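# Stand a gift box upright and open its lid

## Task

A closed gift box is lying on one of its sides on the table. Turn it so it rests on its bottom, then open it so the lid is roughly upright or tilted back beyond upright. The lid's flap is kept closed by concealed magnets.

## Robot and tools

Robot: one six-joint arm with a right hand of four digits (index, middle, ring, thumb) driven by sixteen motors. The arm base sits at (0, 0, +0.055) m in the scene frame, almost level. Scene frame: origin on the table top under the base, +z up, +y to the left when looking along +x. Every pose, velocity, target, offset and camera pose in calls and results uses the arm's base frame, and rotations in offsets turn about the Hand target's position.

Hand point axes: +z runs along straight fingers toward the tips, +x across the palm away from the thumb, +y out of the palm face (palm at y = -0.062 m). Straight fingertips end about 0.139 m beyond knuckles at z = -0.017 m. A rigid mast at the wrist (x +0.05 to +0.10, z -0.16 to -0.11, up to y = +0.06 m) can strike things.

execute_actions: argument actions is a list of actions; each action is up to 15 rows, one per 1/30 s step, and a short action keeps its final row for the remaining steps. Each row is 24 numbers in [-1, 1]: dx, dy, dz, rx, ry, rz, then sixteen hand numbers, then current_limit, then speed. The first six are an offset (not a pose) from the Hand target as it was when that action began, along base-frame axes; every row counts from that same start, but the next action starts from the new Hand target, so repeating an offset keeps going. Scale: 1.0 = 0.6 m or 180 degrees; rx, ry, rz form one rotation vector. cameras lists camera names (["all"], [] or null); images come back only for an empty actions list or when asked.

Hand numbers, in this exact order: index_mcp, index_abd, index_pip, index_dip, middle_mcp, middle_abd, middle_pip, middle_dip, ring_mcp, ring_abd, ring_pip, ring_dip, thumb_cmc, thumb_axl, thumb_mcp, thumb_ipl. Each is an absolute goal angle scaled between its two stops (degrees at +1, at -1; straight value): finger _mcp (+128, -18; -0.75), _abd (+60, -60; +0.00, +1 swings away from thumb), _pip (+108, -29; -0.58), _dip (+117, -21; -0.70); thumb_cmc (+120, -20; -0.71), thumb_axl (+140, -27; -0.68), thumb_mcp (+109, -69; -0.23), thumb_ipl (+108, -77; -0.17). Toward +1 curls fingers toward the palm and swings the thumb in front of it. current_limit maps -1..+1 to 0..550 mA (never below 11); speed sets joint speed as (speed + 1) / 2 of 8.5 rad/s. They start at +0.4 and -0.6 and persist once written. To keep the hand unchanged, resend the last sixteen numbers plus those two; at the start, read a result first and copy its values.

move: drives the hand point in a straight path toward target, one 24-number row or a list of up to 15 rows, all offsets from the same current Hand target (base axes, same scale). speed: m/s, 0.002 to 3.6, default 0.25 (turns up to twice that in rad/s), one value or one per target. blend: metres of corner rounding per target, 0 = stop. stop_force: N, 3 to 120, ends the path when the wrist sensor feels that much push against the motion; not usable with blocking=false; omit it when backing off a contact; unreliable during rotations; light loose objects may move unnoticed. zero: with stop_force, true takes a fresh zero first, false keeps the old one. blocking=false returns after about 0.5 s while the move continues. Hand numbers change at the start (first target) or on arrival at later targets. The result adds a move: line, e.g. done (rest within 3 mm and 2 degrees), off_target, moving, held, fault, plus limits such as paced or held. Neither done nor off_target tells you about contact.

wait: seconds 0 to 10, arm holds its command. stop: brakes a running move. zoom_image: camera (cam_head_left, cam_head_right, cam_high, cam_low, cam_wrist) and region [x0, y0, x1, y1] in pixels, at most 504 by 504, from that camera's newest image. zero_wrist_force: no arguments, re-zeros force readings. finished_scene: scene = this scene's number; irreversible, ends the scene.

Results: end_effector_position (m) and quat_wxyz, velocities (m/s, rad/s), Hand target (your last commanded pose after clipping; next offsets count from it), joint positions and torques (positive toward larger joint value), Wrist force/torque in the hand's own axes plus the peak since last shown, and for the hand: hand_goal, hand_measured, hand_current_ma, hand_state (moving, goal, blocked, overload). "within noise" means a still arm. The hand point often stops short of the Hand target; send the remainder as an offset, and to release a push, command back past the hand point.

Cautions: orientation commands are clipped to 32 degrees from the measured one per step. The arm is stiff: overshooting a firm contact can trigger a fault stop of 10 s (joint torque limits 138 N m for the big joints, 25.7 N m for the wrists, or about 150 N external force). Fast moves hit harder and overshoot. Avoid paths passing near the arm's own base. A motor at 495 mA or more for 5 s shuts down for 10 s. Motors heating to 85 °C brake the arm (MOTOR HOT warns at 70 °C). After a HAND FAULT line the rest of that reply's motion calls are skipped. Never let the box fall off the table or drop from height, avoid slamming it, and leave it standing open without the robot before finishing.

Each tool is called after ">>>" as name(argument=value, ...), one argument or row to a line, values as JSON.

## Session

>>> execute_actions(
  actions=[],
)

Scene clock: 0.00 s.
end_effector_position=(+0.2456, -0.3642, +0.1743) hand_goal=(-0.754, +0.000, -0.576, -0.696, -0.754, +0.000, -0.576, -0.696, -0.754, +0.000, -0.576, -0.696, -0.714, -0.678, -0.226, -0.168) hand_measured=(-0.754, +0.000, -0.576, -0.696, -0.754, +0.000, -0.576, -0.696, -0.754, +0.000, -0.576, -0.696, -0.714, -0.678, -0.226, -0.168) hand_current_ma=(+0, +0, +0, +0, +0, +0, +0, +0, +0, +0, +0, +0, +0, +0, +0, +0) hand_state=(goal, goal, goal, goal, goal, goal, goal, goal, goal, goal, goal, goal, goal, goal, goal, goal) hand_current_limit=0.40 hand_speed=-0.60 end_effector_quat_wxyz=(+0.131, +0.905, -0.377, +0.146)
Joint positions: [-1.07 -1.702 2.355 -2.619 -1.592 1.287]
Joint velocities: within noise
Joint torques (N m): no reading
Wrist force (N): no reading
Wrist torque (N m): no reading
Wrist force, peak (N): no reading
Hand target: +0.2456, -0.3642, +0.1743; +0.131, +0.905, -0.377, +0.146

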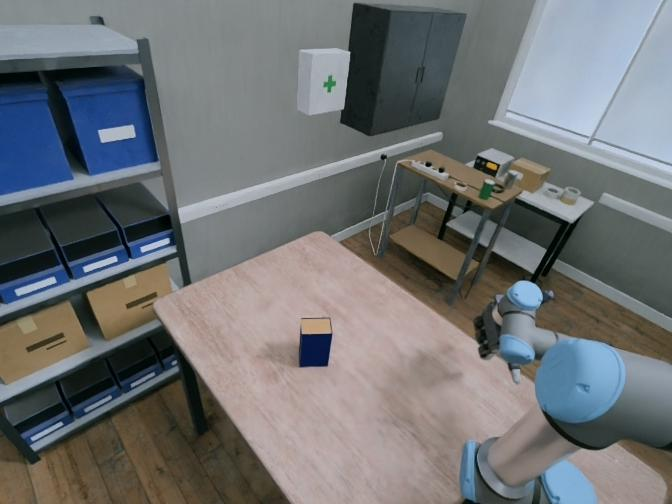

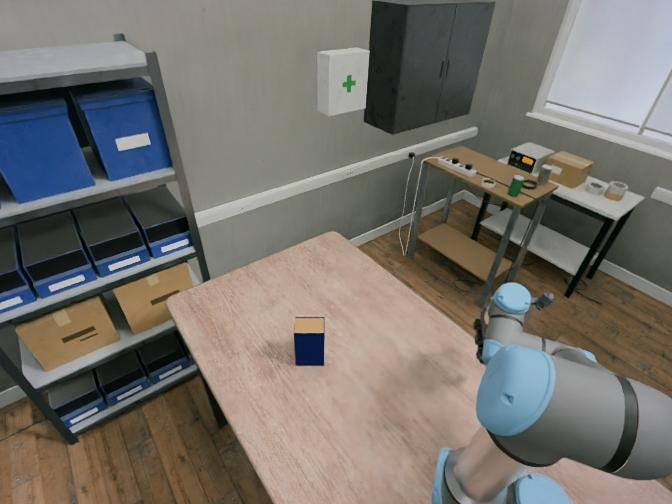

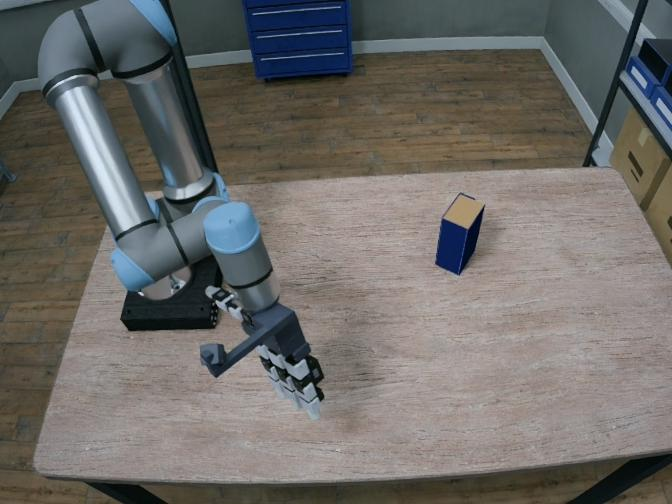

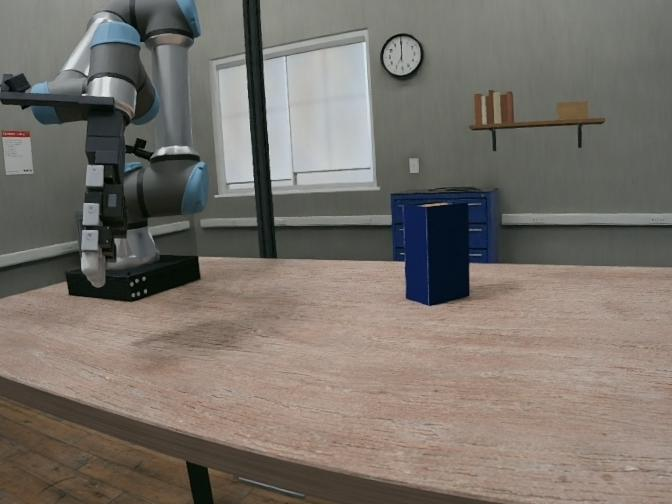

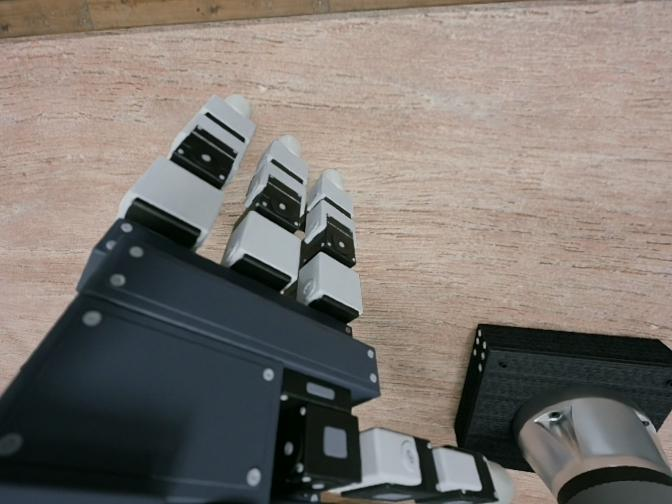

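>>> zoom_image(
  camera="cam_head_left",
  region=[270, 290, 360, 390],
)

>>> zoom_image(
  camera="cam_high",
  region=[410, 170, 510, 290],
)

>>> zoom_image(
  camera="cam_low",
  region=[380, 180, 500, 320],
)

Scaled by 5.040 from the camera's 672x504 image, which has a finer 960x720 frame.

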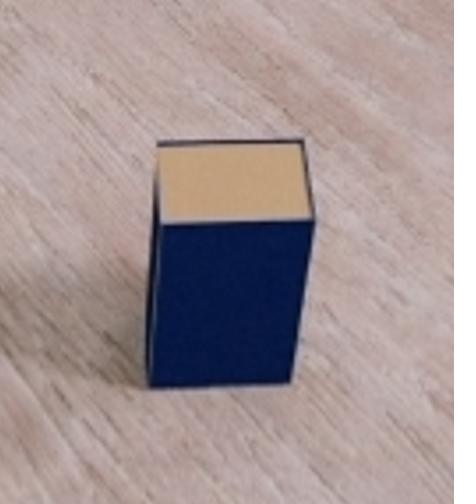

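Scaled by 4.200 from the camera's 672x504 image, which has a finer 960x720 frame.

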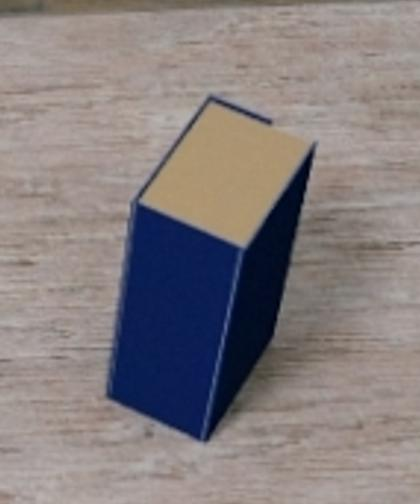

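Scaled by 3.600 from the camera's 672x504 image, which has a finer 960x720 frame.

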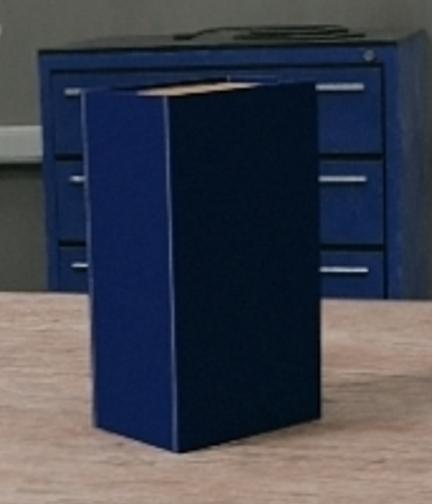

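>>> move(
  target=[
    [0.1,0.1,0.3,0,0,0,-0.67,0,-0.576,-0.696,-0.67,0,-0.576,-0.696,-0.67,0,-0.576,-0.696,0.571,-0.678,0.0,-0.168,0.4,0.2],
    [0.524,0.649,0.2,0.676,-0.052,-0.358,-0.67,0,-0.576,-0.696,-0.67,0,-0.576,-0.696,-0.67,0,-0.576,-0.696,0.571,-0.678,0.0,-0.168,0.4,0.2],
  ],
  speed=0.6,
  cameras=["all"],
)

Scene clock: 92.73 s.
end_effector_position=(+0.5600, +0.0252, +0.2943) hand_goal=(-0.670, +0.000, -0.576, -0.696, -0.670, +0.000, -0.576, -0.696, -0.670, +0.000, -0.576, -0.696, +0.570, -0.678, +0.000, -0.168) hand_measured=(-0.668, +0.002, -0.576, -0.696, -0.668, +0.002, -0.576, -0.696, -0.668, +0.002, -0.576, -0.696, +0.578, -0.678, +0.002, -0.168) hand_current_ma=(+0, +1, +0, +0, +1, +1, +0, +0, +1, +1, +0, +0, +7, +0, +1, +0) hand_state=(goal, goal, goal, goal, goal, goal, goal, goal, goal, goal, goal, goal, goal, goal, goal, goal) hand_current_limit=0.40 hand_speed=0.20 end_effector_quat_wxyz=(+0.659, -0.258, +0.658, +0.258)
Joint positions: [-0.682 -1.26 1.785 -0.537 0.142 1.584]
Joint torques (N m): [-12.82 -19.32 -28.64 1.55 1.98 -1.87]
Wrist force (N): [-2.4 1.2 3.2]
Wrist torque (N m): [0.12 0.13 0.12]
Wrist force, peak (N): [-1.9 1.6 4.0]
Hand target: +0.5600, +0.0252, +0.2943; +0.658, -0.258, +0.658, +0.258
Off the commanded pose: 0.000 m, 0 deg.
move: done

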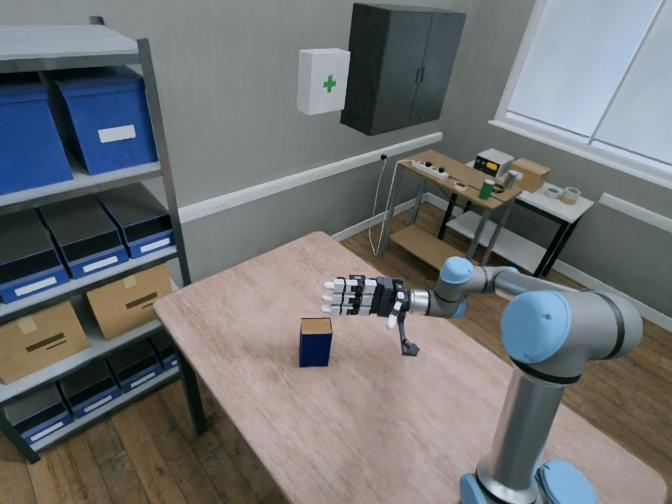

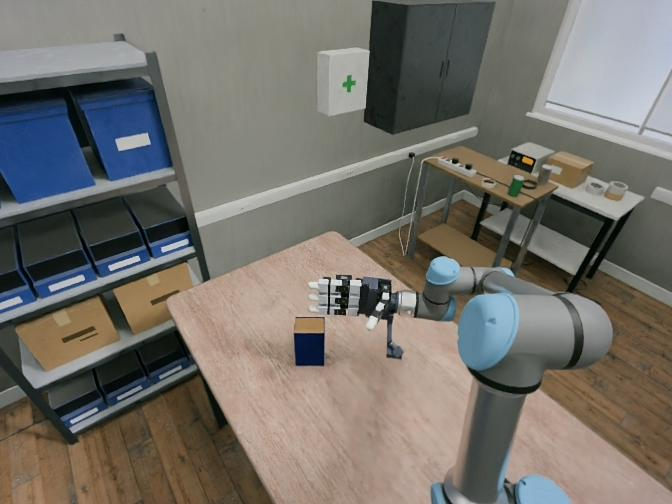

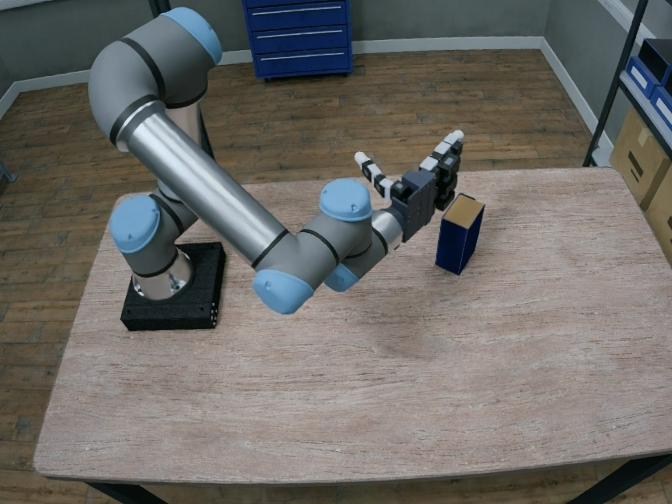

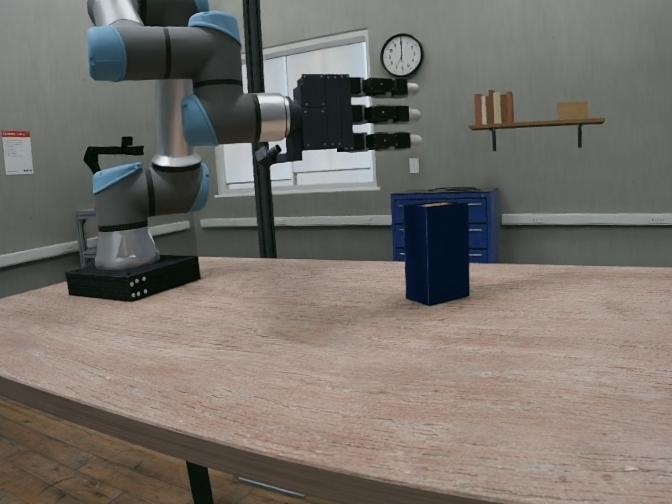

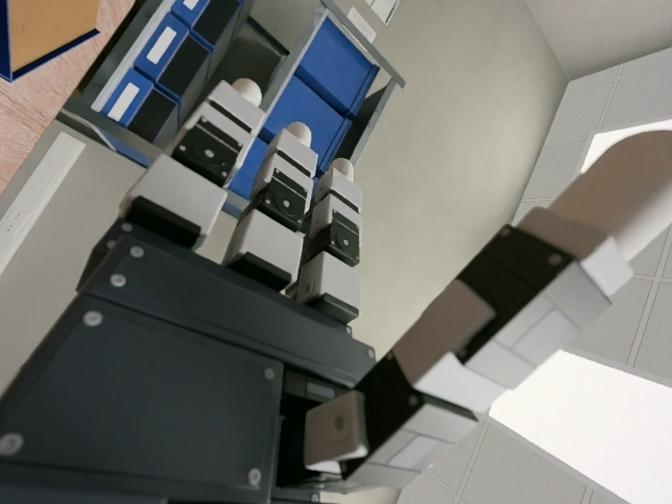

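>>> zoom_image(
  camera="cam_high",
  region=[340, 110, 500, 290],
)

>>> zoom_image(
  camera="cam_low",
  region=[240, 60, 500, 320],
)

>>> zoom_image(
  camera="cam_head_left",
  region=[270, 250, 440, 400],
)

Scaled by 2.800 from the camera's 672x504 image, which has a finer 960x720 frame.

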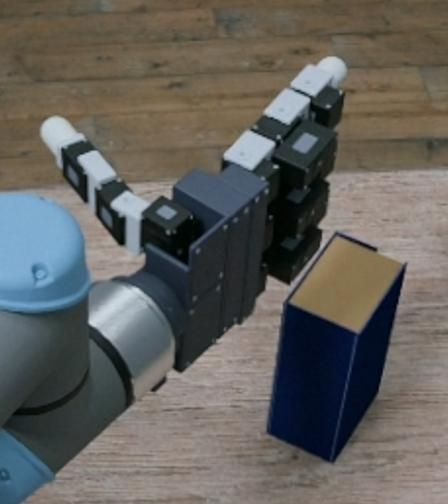

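Scaled by 1.938 from the camera's 672x504 image, which has a finer 960x720 frame.

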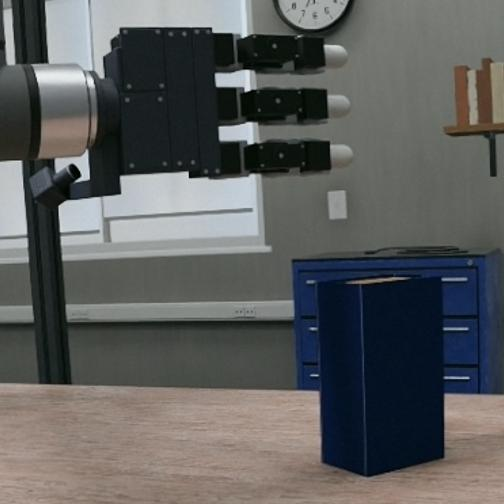

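Scaled by 2.965 from the camera's 672x504 image, which has a finer 960x720 frame.

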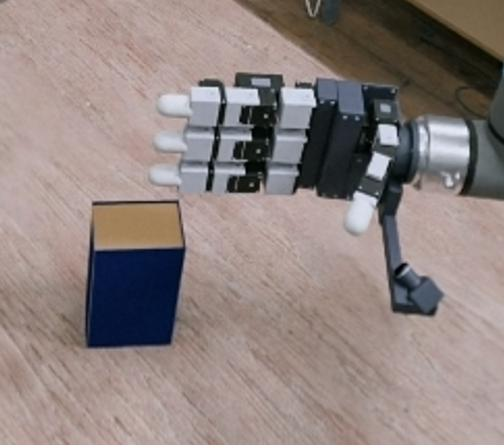

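>>> zoom_image(
  camera="cam_head_left",
  region=[292, 310, 342, 375],
)

>>> zoom_image(
  camera="cam_head_right",
  region=[285, 310, 335, 375],
)

>>> zoom_image(
  camera="cam_high",
  region=[430, 185, 490, 235],
)

>>> zoom_image(
  camera="cam_low",
  region=[398, 190, 478, 250],
)

Scaled by 7.754 from the camera's 672x504 image, which has a finer 960x720 frame.

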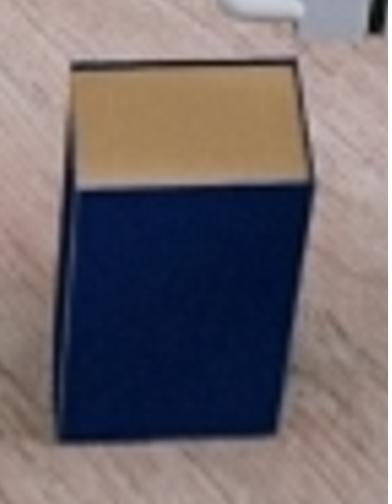

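Scaled by 7.754 from the camera's 672x504 image, which has a finer 960x720 frame.

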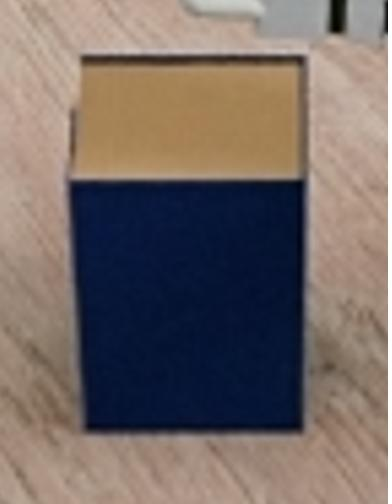

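Scaled by 8.400 from the camera's 672x504 image, which has a finer 960x720 frame.

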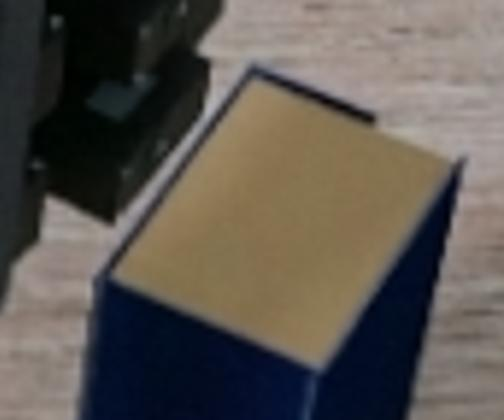

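Scaled by 6.300 from the camera's 672x504 image, which has a finer 960x720 frame.

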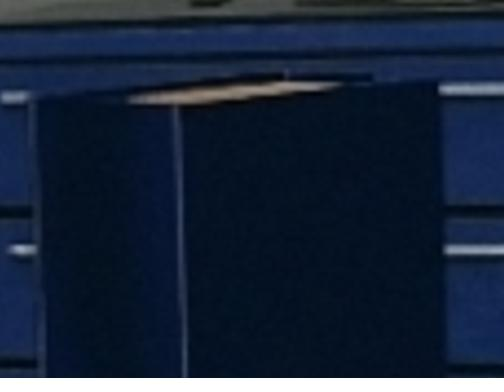

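>>> move(
  target=[
    [-0.06,-0.168,0,0,0,0,-0.67,0,-0.576,-0.696,-0.67,0,-0.576,-0.696,-0.67,0,-0.576,-0.696,0.571,-0.678,0.0,-0.168,0.4,0.2],
    [-0.06,-0.168,-0.333,0,0,0,-0.67,0,-0.576,-0.696,-0.67,0,-0.576,-0.696,-0.67,0,-0.576,-0.696,0.571,-0.678,0.0,-0.168,0.4,0.2],
  ],
  speed=0.3,
  blend=[0.03,0],
  cameras=["all"],
)

>>> zoom_image(
  camera="cam_high",
  region=[350, 170, 510, 330],
)

>>> zoom_image(
  camera="cam_head_left",
  region=[270, 270, 430, 400],
)

>>> zoom_image(
  camera="cam_low",
  region=[280, 160, 500, 320],
)

Scene clock: 150.03 s.
end_effector_position=(+0.5241, -0.0756, +0.0945) hand_goal=(-0.670, +0.000, -0.576, -0.696, -0.670, +0.000, -0.576, -0.696, -0.670, +0.000, -0.576, -0.696, +0.570, -0.678, +0.000, -0.168) hand_measured=(-0.670, +0.002, -0.576, -0.696, -0.670, +0.002, -0.576, -0.696, -0.668, +0.002, -0.576, -0.696, +0.578, -0.678, +0.002, -0.168) hand_current_ma=(+0, +1, +0, +0, +0, +1, +0, +0, +0, +1, +0, +0, +8, +0, +1, +0) hand_state=(goal, goal, goal, goal, goal, goal, goal, goal, goal, goal, goal, goal, goal, goal, goal, goal) hand_current_limit=0.40 hand_speed=0.20 end_effector_quat_wxyz=(+0.660, -0.258, +0.657, +0.258)
Joint positions: [-0.884 -0.884 1.841 -0.897 -0.06 1.511]
Joint torques (N m): [13.48 -52.68 -5.17 -1.19 -1.22 2.11]
Wrist force (N): [-2.4 1.1 3.1]
Wrist torque (N m): [0.09 0.12 0.02]
Wrist force, peak (N): [-2.6 1.9 4.5]
Hand target: +0.5240, -0.0756, +0.0945; +0.658, -0.258, +0.658, +0.258
Off the commanded pose: 0.000 m, 0 deg.
move: done

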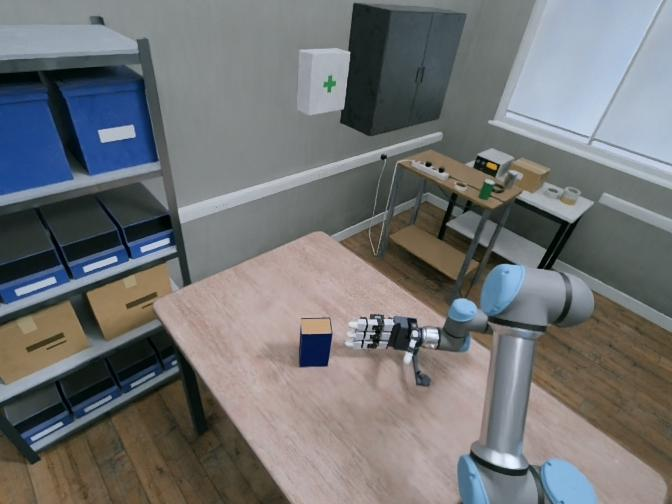

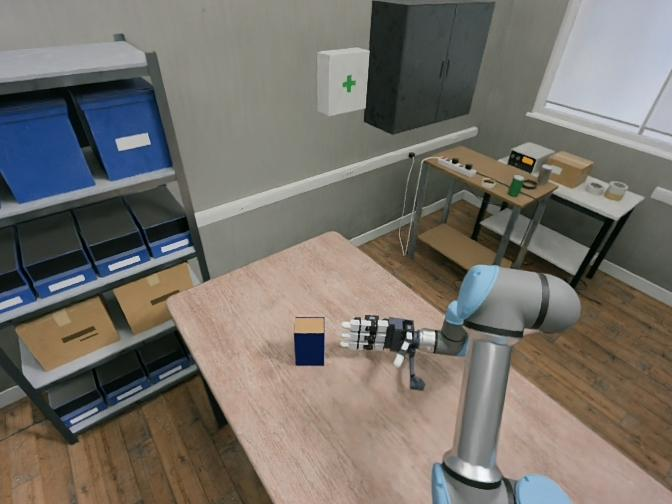

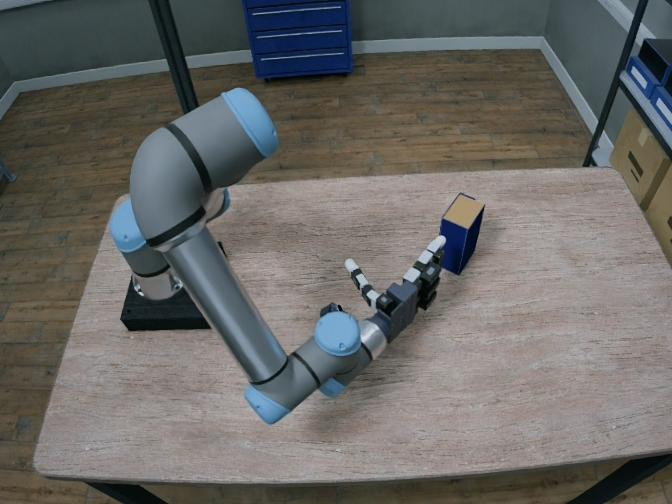

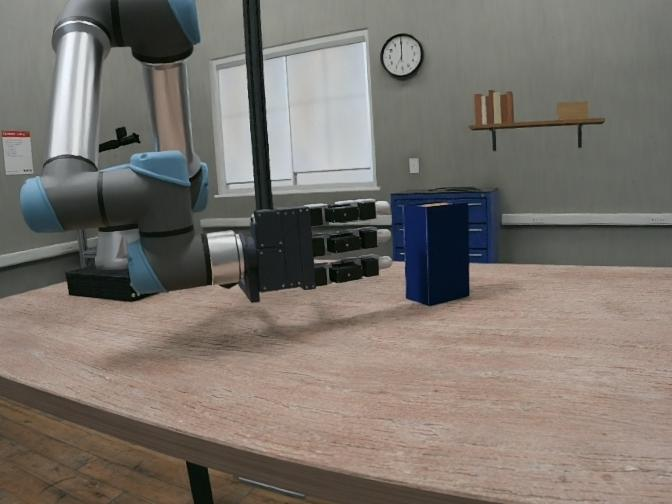

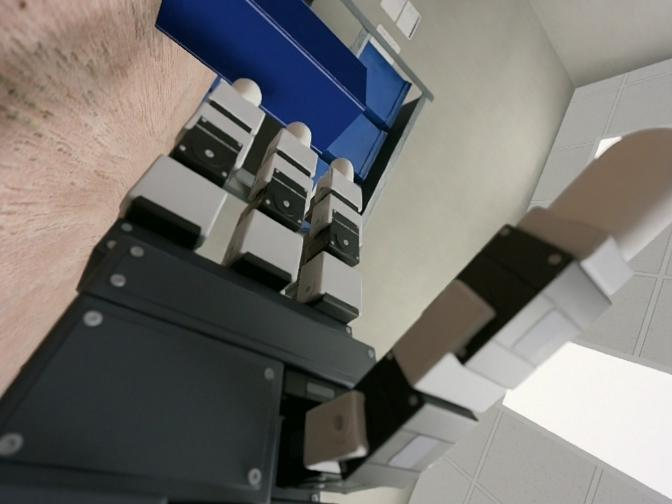

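Scaled by 3.150 from the camera's 672x504 image, which has a finer 960x720 frame.

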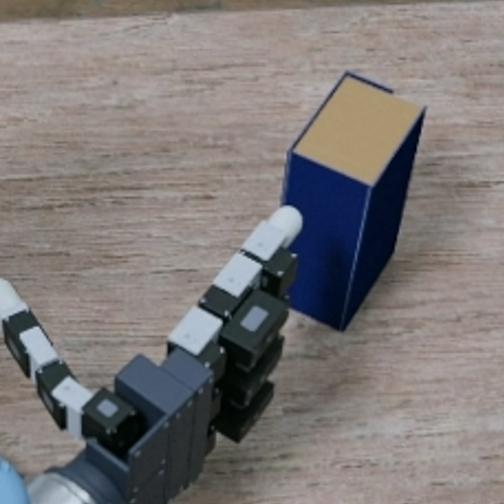

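Scaled by 3.150 from the camera's 672x504 image, which has a finer 960x720 frame.

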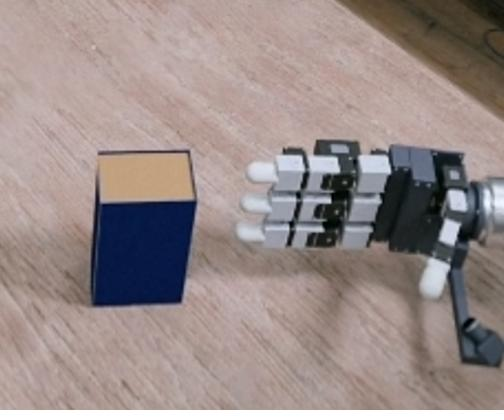

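Scaled by 2.291 from the camera's 672x504 image, which has a finer 960x720 frame.

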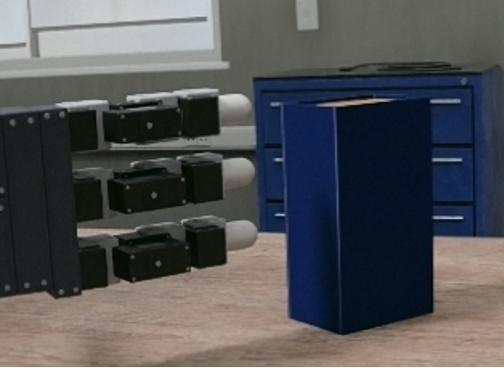

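>>> move(
  target=[
    [0.15,-0.0115,-0.049,0,0,-0.0506,-0.57,0,-0.576,-0.696,-0.57,0,-0.576,-0.696,-0.57,0,-0.576,-0.696,0.571,-0.678,0.0,-0.168,0.4,0.2],
    [0.315,0.176,-0.049,0,0,-0.0506,-0.57,0,-0.576,-0.696,-0.57,0,-0.576,-0.696,-0.57,0,-0.576,-0.696,0.571,-0.678,0.0,-0.168,0.4,0.2],
  ],
  speed=0.15,
  stop_force=6,
  cameras=["all"],
)

>>> zoom_image(
  camera="cam_high",
  region=[350, 150, 510, 310],
)

>>> zoom_image(
  camera="cam_head_left",
  region=[270, 270, 430, 400],
)

Scene clock: 172.93 s.
end_effector_position=(+0.7130, +0.0300, +0.0651) hand_goal=(-0.570, +0.000, -0.576, -0.696, -0.570, +0.000, -0.576, -0.696, -0.570, +0.000, -0.576, -0.696, +0.570, -0.678, +0.000, -0.168) hand_measured=(-0.572, +0.002, -0.576, -0.696, -0.572, +0.002, -0.576, -0.696, -0.572, +0.002, -0.576, -0.696, +0.578, -0.678, +0.002, -0.168) hand_current_ma=(-1, +1, +0, +0, -1, +1, +0, +0, -1, +1, +0, +0, +8, +0, +1, +0) hand_state=(goal, goal, goal, goal, goal, goal, goal, goal, goal, goal, goal, goal, goal, goal, goal, goal) hand_current_limit=0.40 hand_speed=0.20 end_effector_quat_wxyz=(+0.677, -0.205, +0.677, +0.205)
Joint positions: [-0.514 -0.71 1.569 -0.859 0.469 1.57]
Joint torques (N m): [13.46 -37.12 -25.17 0.96 2.29 -1.81]
Wrist force (N): [-2.3 1.8 3.4]
Wrist torque (N m): [0.15 0.12 0.11]
Wrist force, peak (N): [-2.4 1.9 4.4]
Hand target: +0.7130, +0.0300, +0.0651; +0.677, -0.205, +0.677, +0.205
Off the commanded pose: 0.000 m, 0 deg.
move: done

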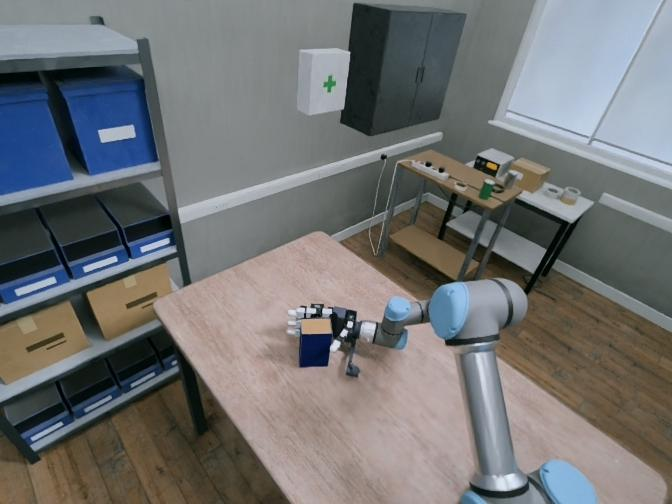

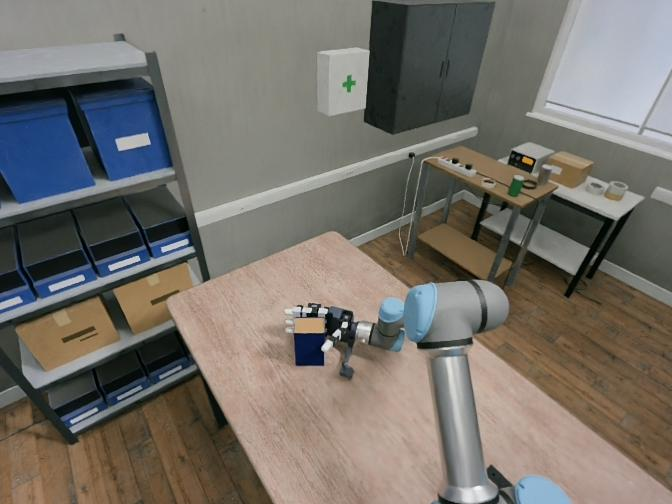

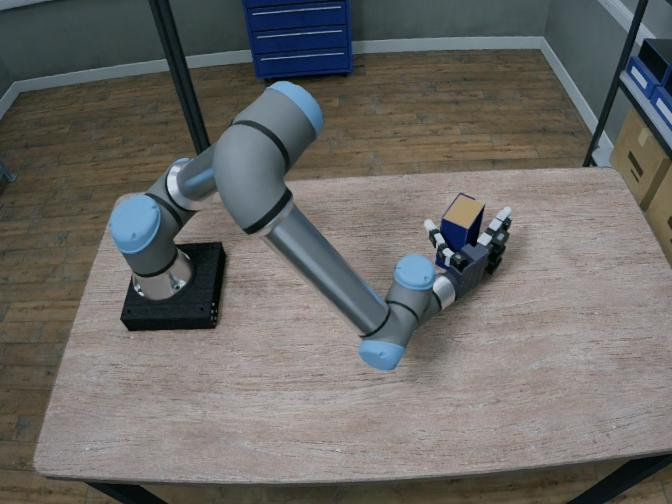

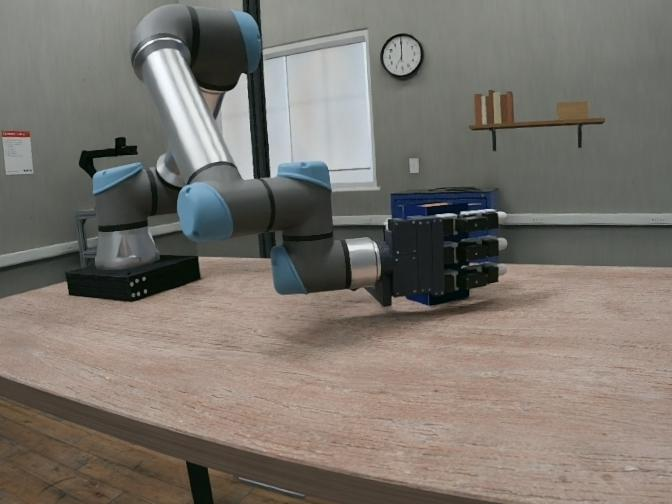

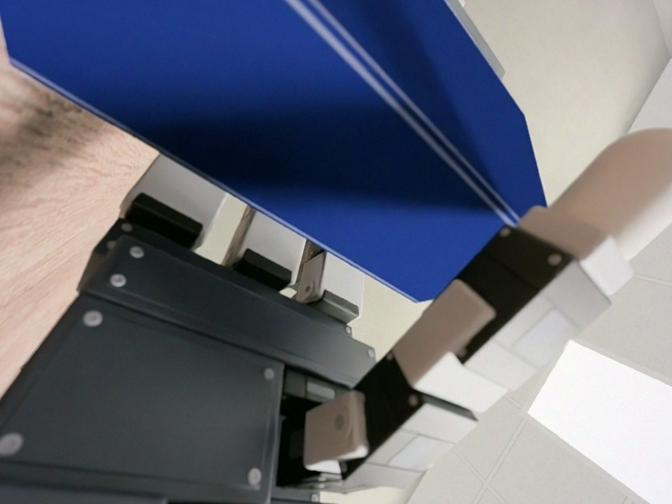

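Scaled by 3.150 from the camera's 672x504 image, which has a finer 960x720 frame.

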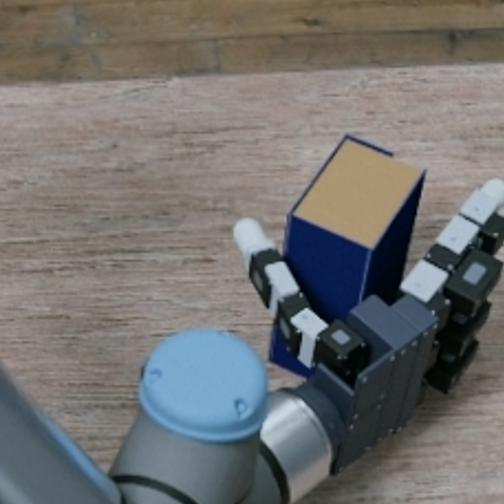

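Scaled by 3.150 from the camera's 672x504 image, which has a finer 960x720 frame.

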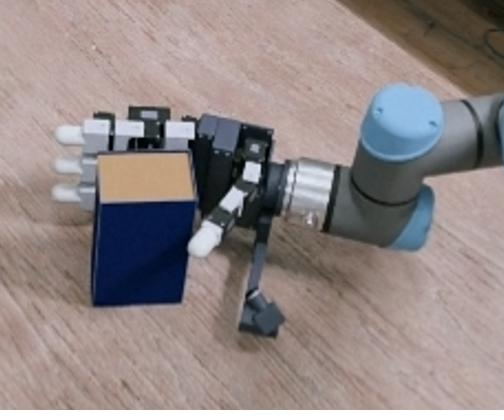

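>>> move(
  target=[
    [-0.045,0.04,0,0,0,0,-0.57,0,-0.576,-0.696,-0.57,0,-0.576,-0.696,-0.57,0,-0.576,-0.696,0.571,-0.678,0.0,-0.168,0.4,-0.8],
  ],
  speed=0.1,
  stop_force=5,
)

>>> move(
  target=[
    [0,0,0,0,0,0,-0.548,0,-0.576,-0.696,-0.548,0,-0.576,-0.696,-0.548,0,-0.576,-0.696,0.571,-0.678,0.27,0.36,0.2,-0.85],
  ],
  cameras=["all"],
)

>>> zoom_image(
  camera="cam_high",
  region=[350, 150, 510, 310],
)

>>> zoom_image(
  camera="cam_head_left",
  region=[270, 270, 430, 400],
)

Scene clock: 184.97 s.
end_effector_position=(+0.6860, +0.0540, +0.0651) hand_goal=(-0.570, +0.000, -0.576, -0.696, -0.570, +0.000, -0.576, -0.696, -0.570, +0.000, -0.576, -0.696, +0.570, -0.678, +0.000, -0.168) hand_measured=(-0.572, +0.002, -0.576, -0.696, -0.572, +0.002, -0.576, -0.696, -0.572, +0.002, -0.576, -0.696, +0.578, -0.678, +0.002, -0.168) hand_current_ma=(-1, +1, +0, +0, -1, +1, +0, +0, -1, +1, +0, +0, +8, +0, +1, +0) hand_state=(goal, goal, goal, goal, goal, goal, goal, goal, goal, goal, goal, goal, goal, goal, goal, goal) hand_current_limit=0.40 hand_speed=-0.80 end_effector_quat_wxyz=(+0.677, -0.205, +0.677, +0.205)
Joint positions: [-0.5 -0.759 1.682 -0.922 0.483 1.57]
Joint torques (N m): [15.13 -59.58 -4.74 -2.46 1.88 2.01]
Wrist force (N): [-2.4 1.4 3.7]
Wrist torque (N m): [0.11 0.12 -0.01]
Wrist force, peak (N): [-2.4 1.8 3.7]
Hand target: +0.6860, +0.0540, +0.0651; +0.677, -0.205, +0.677, +0.205
Off the commanded pose: 0.000 m, 0 deg.
move: done

Scene clock: 186.37 s.
end_effector_position=(+0.6860, +0.0540, +0.0651) hand_goal=(-0.548, +0.000, -0.576, -0.696, -0.548, +0.000, -0.576, -0.696, -0.548, +0.000, -0.576, -0.696, +0.570, -0.678, +0.270, +0.360) hand_measured=(-0.552, +0.002, -0.576, -0.696, -0.550, +0.002, -0.576, -0.696, -0.550, +0.002, -0.576, -0.696, +0.576, -0.678, +0.168, +0.188) hand_current_ma=(-3, +1, +0, +0, -2, +1, +0, +0, -2, +1, +0, +0, +5, +1, -330, -330) hand_state=(goal, goal, goal, goal, goal, goal, goal, goal, goal, goal, goal, goal, goal, goal, blocked, blocked) hand_current_limit=0.20 hand_speed=-0.85 end_effector_quat_wxyz=(+0.677, -0.205, +0.677, +0.205)
Joint positions: [-0.5 -0.759 1.682 -0.922 0.483 1.57]
Joint torques (N m): [12.53 -58.34 -6.06 -1.7 0.85 1.99]
Wrist force (N): [-1.9 1.4 3.6]
Wrist torque (N m): [0.11 0.13 -0.01]
Wrist force, peak (N): [-2.8 1.5 3.4]
Hand target: +0.6860, +0.0540, +0.0651; +0.677, -0.205, +0.677, +0.205
Off the commanded pose: 0.000 m, 0 deg.
move: done

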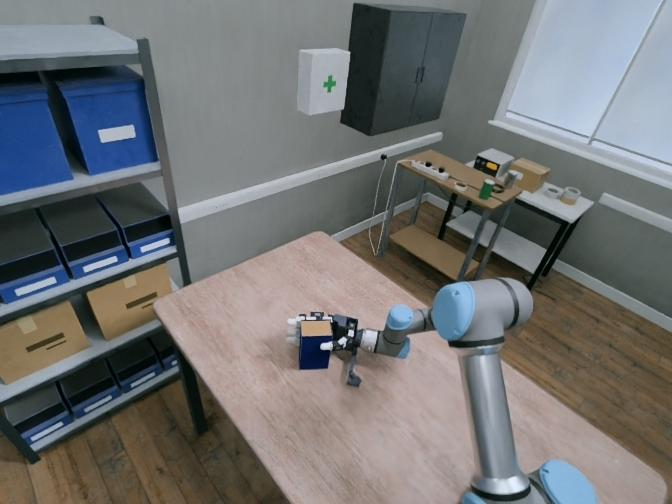

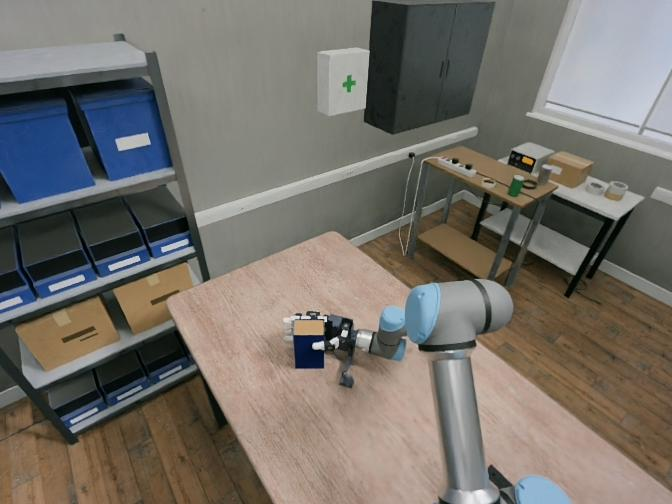

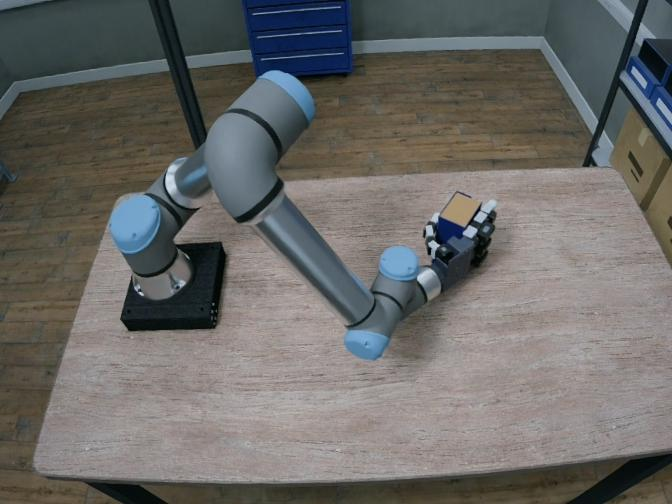

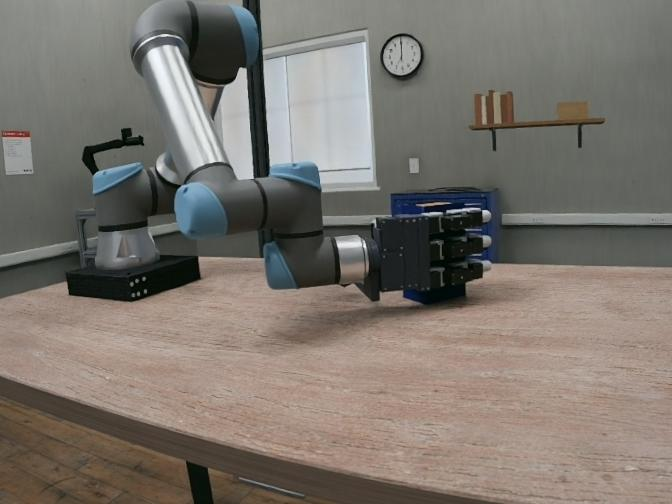

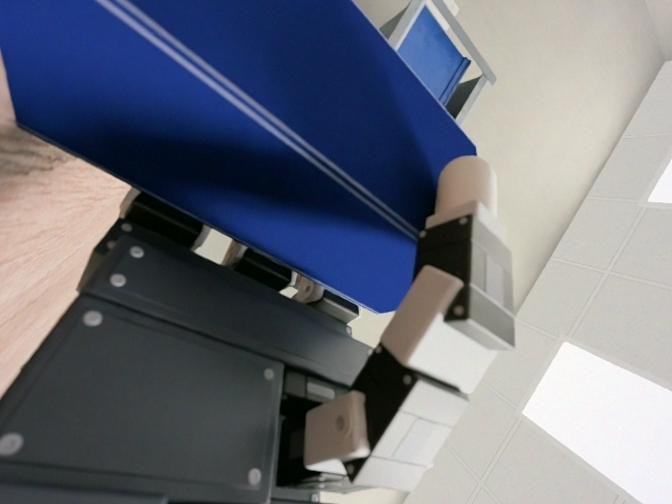

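Scaled by 3.150 from the camera's 672x504 image, which has a finer 960x720 frame.

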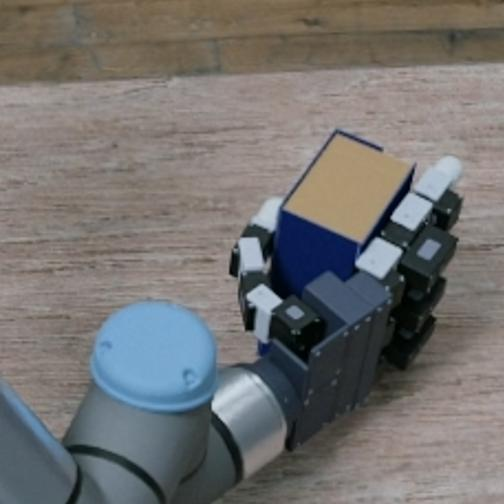

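Scaled by 3.150 from the camera's 672x504 image, which has a finer 960x720 frame.

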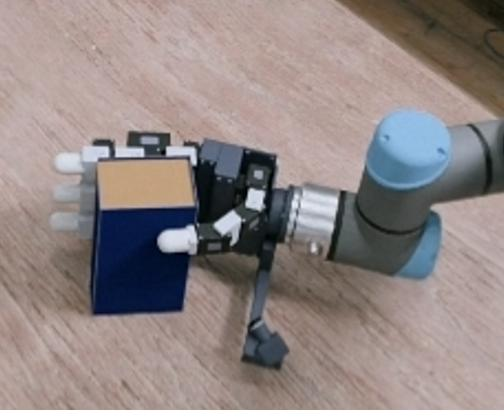

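>>> move(
  target=[
    [0,0,0.1,0,0,0,-0.548,0,-0.576,-0.696,-0.548,0,-0.576,-0.696,-0.548,0,-0.576,-0.696,0.571,-0.678,0.3,0.4,0.4,-0.85],
    [0,0,0.25,0.33,0.375,0,-0.548,0,-0.576,-0.696,-0.548,0,-0.576,-0.696,-0.548,0,-0.576,-0.696,0.571,-0.678,0.3,0.4,0.4,-0.85],
  ],
  speed=0.25,
  cameras=["all"],
)

>>> zoom_image(
  camera="cam_high",
  region=[350, 100, 510, 260],
)

>>> zoom_image(
  camera="cam_head_left",
  region=[270, 230, 430, 390],
)

Scene clock: 196.97 s.
end_effector_position=(+0.6860, +0.0541, +0.2152) hand_goal=(-0.548, +0.000, -0.576, -0.696, -0.548, +0.000, -0.576, -0.696, -0.548, +0.000, -0.576, -0.696, +0.570, -0.678, +0.300, +0.400) hand_measured=(-0.554, +0.002, -0.576, -0.696, -0.554, +0.002, -0.576, -0.696, -0.556, +0.002, -0.576, -0.696, +0.574, -0.676, +0.168, +0.190) hand_current_ma=(-6, +1, +0, +0, -6, +1, +0, +0, -8, +1, +0, +0, +4, +1, -385, -385) hand_state=(goal, goal, goal, goal, goal, goal, goal, goal, goal, goal, goal, goal, goal, goal, blocked, blocked) hand_current_limit=0.40 hand_speed=-0.85 end_effector_quat_wxyz=(+0.215, +0.279, +0.742, +0.570)
Joint positions: [-0.48 -0.899 1.545 0.193 0.354 2.332]
Joint torques (N m): [4.51 -31.06 -26.84 3.06 -3.74 -1.31]
Wrist force (N): [0.0 0.4 1.5]
Wrist torque (N m): [0.08 0.07 -0.20]
Wrist force, peak (N): [-2.2 1.7 3.6]
Hand target: +0.6860, +0.0540, +0.2151; +0.215, +0.279, +0.742, +0.570
Off the commanded pose: 0.000 m, 0 deg.
move: done

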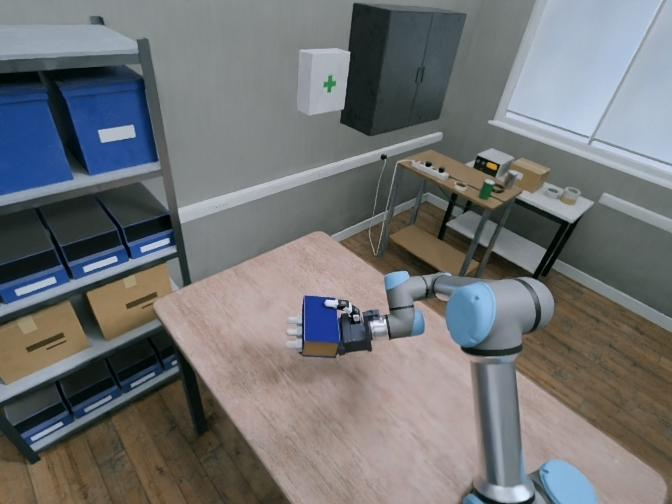

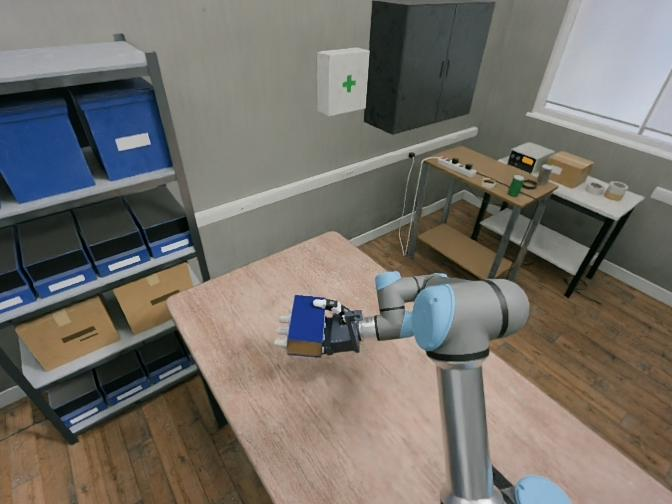

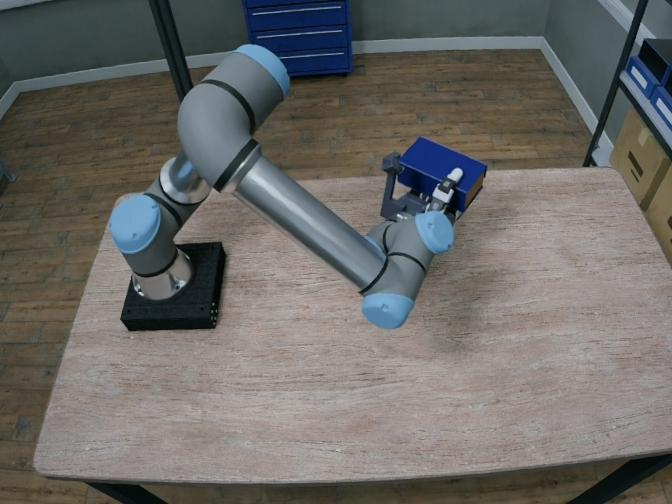

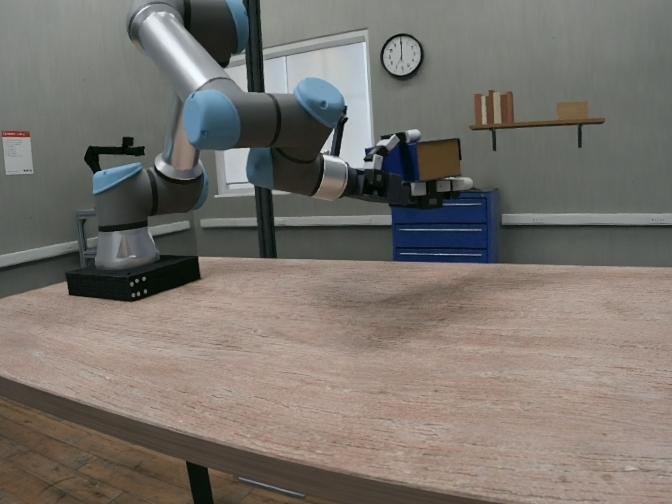

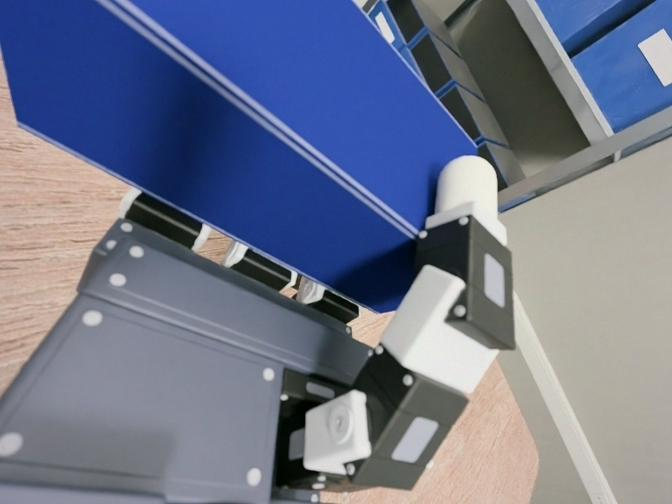

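Scaled by 3.150 from the camera's 672x504 image, which has a finer 960x720 frame.

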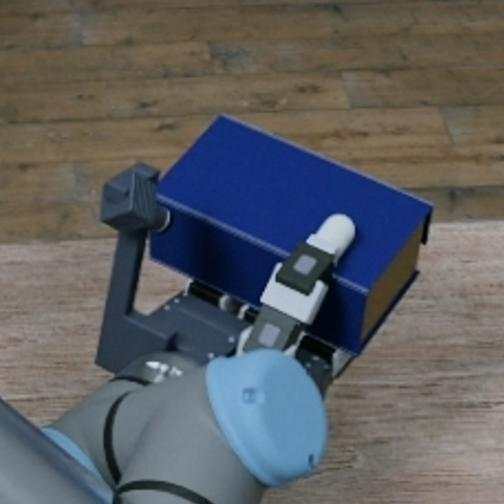

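Scaled by 3.150 from the camera's 672x504 image, which has a finer 960x720 frame.

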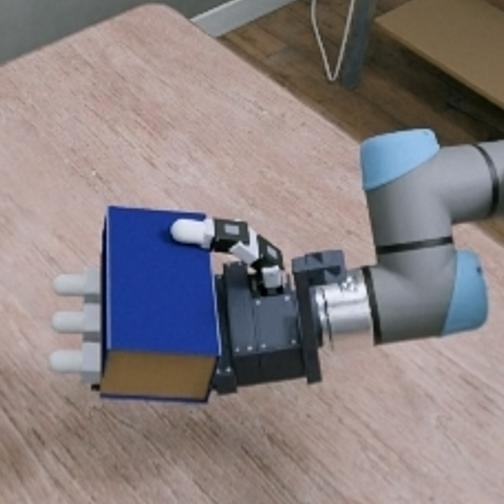

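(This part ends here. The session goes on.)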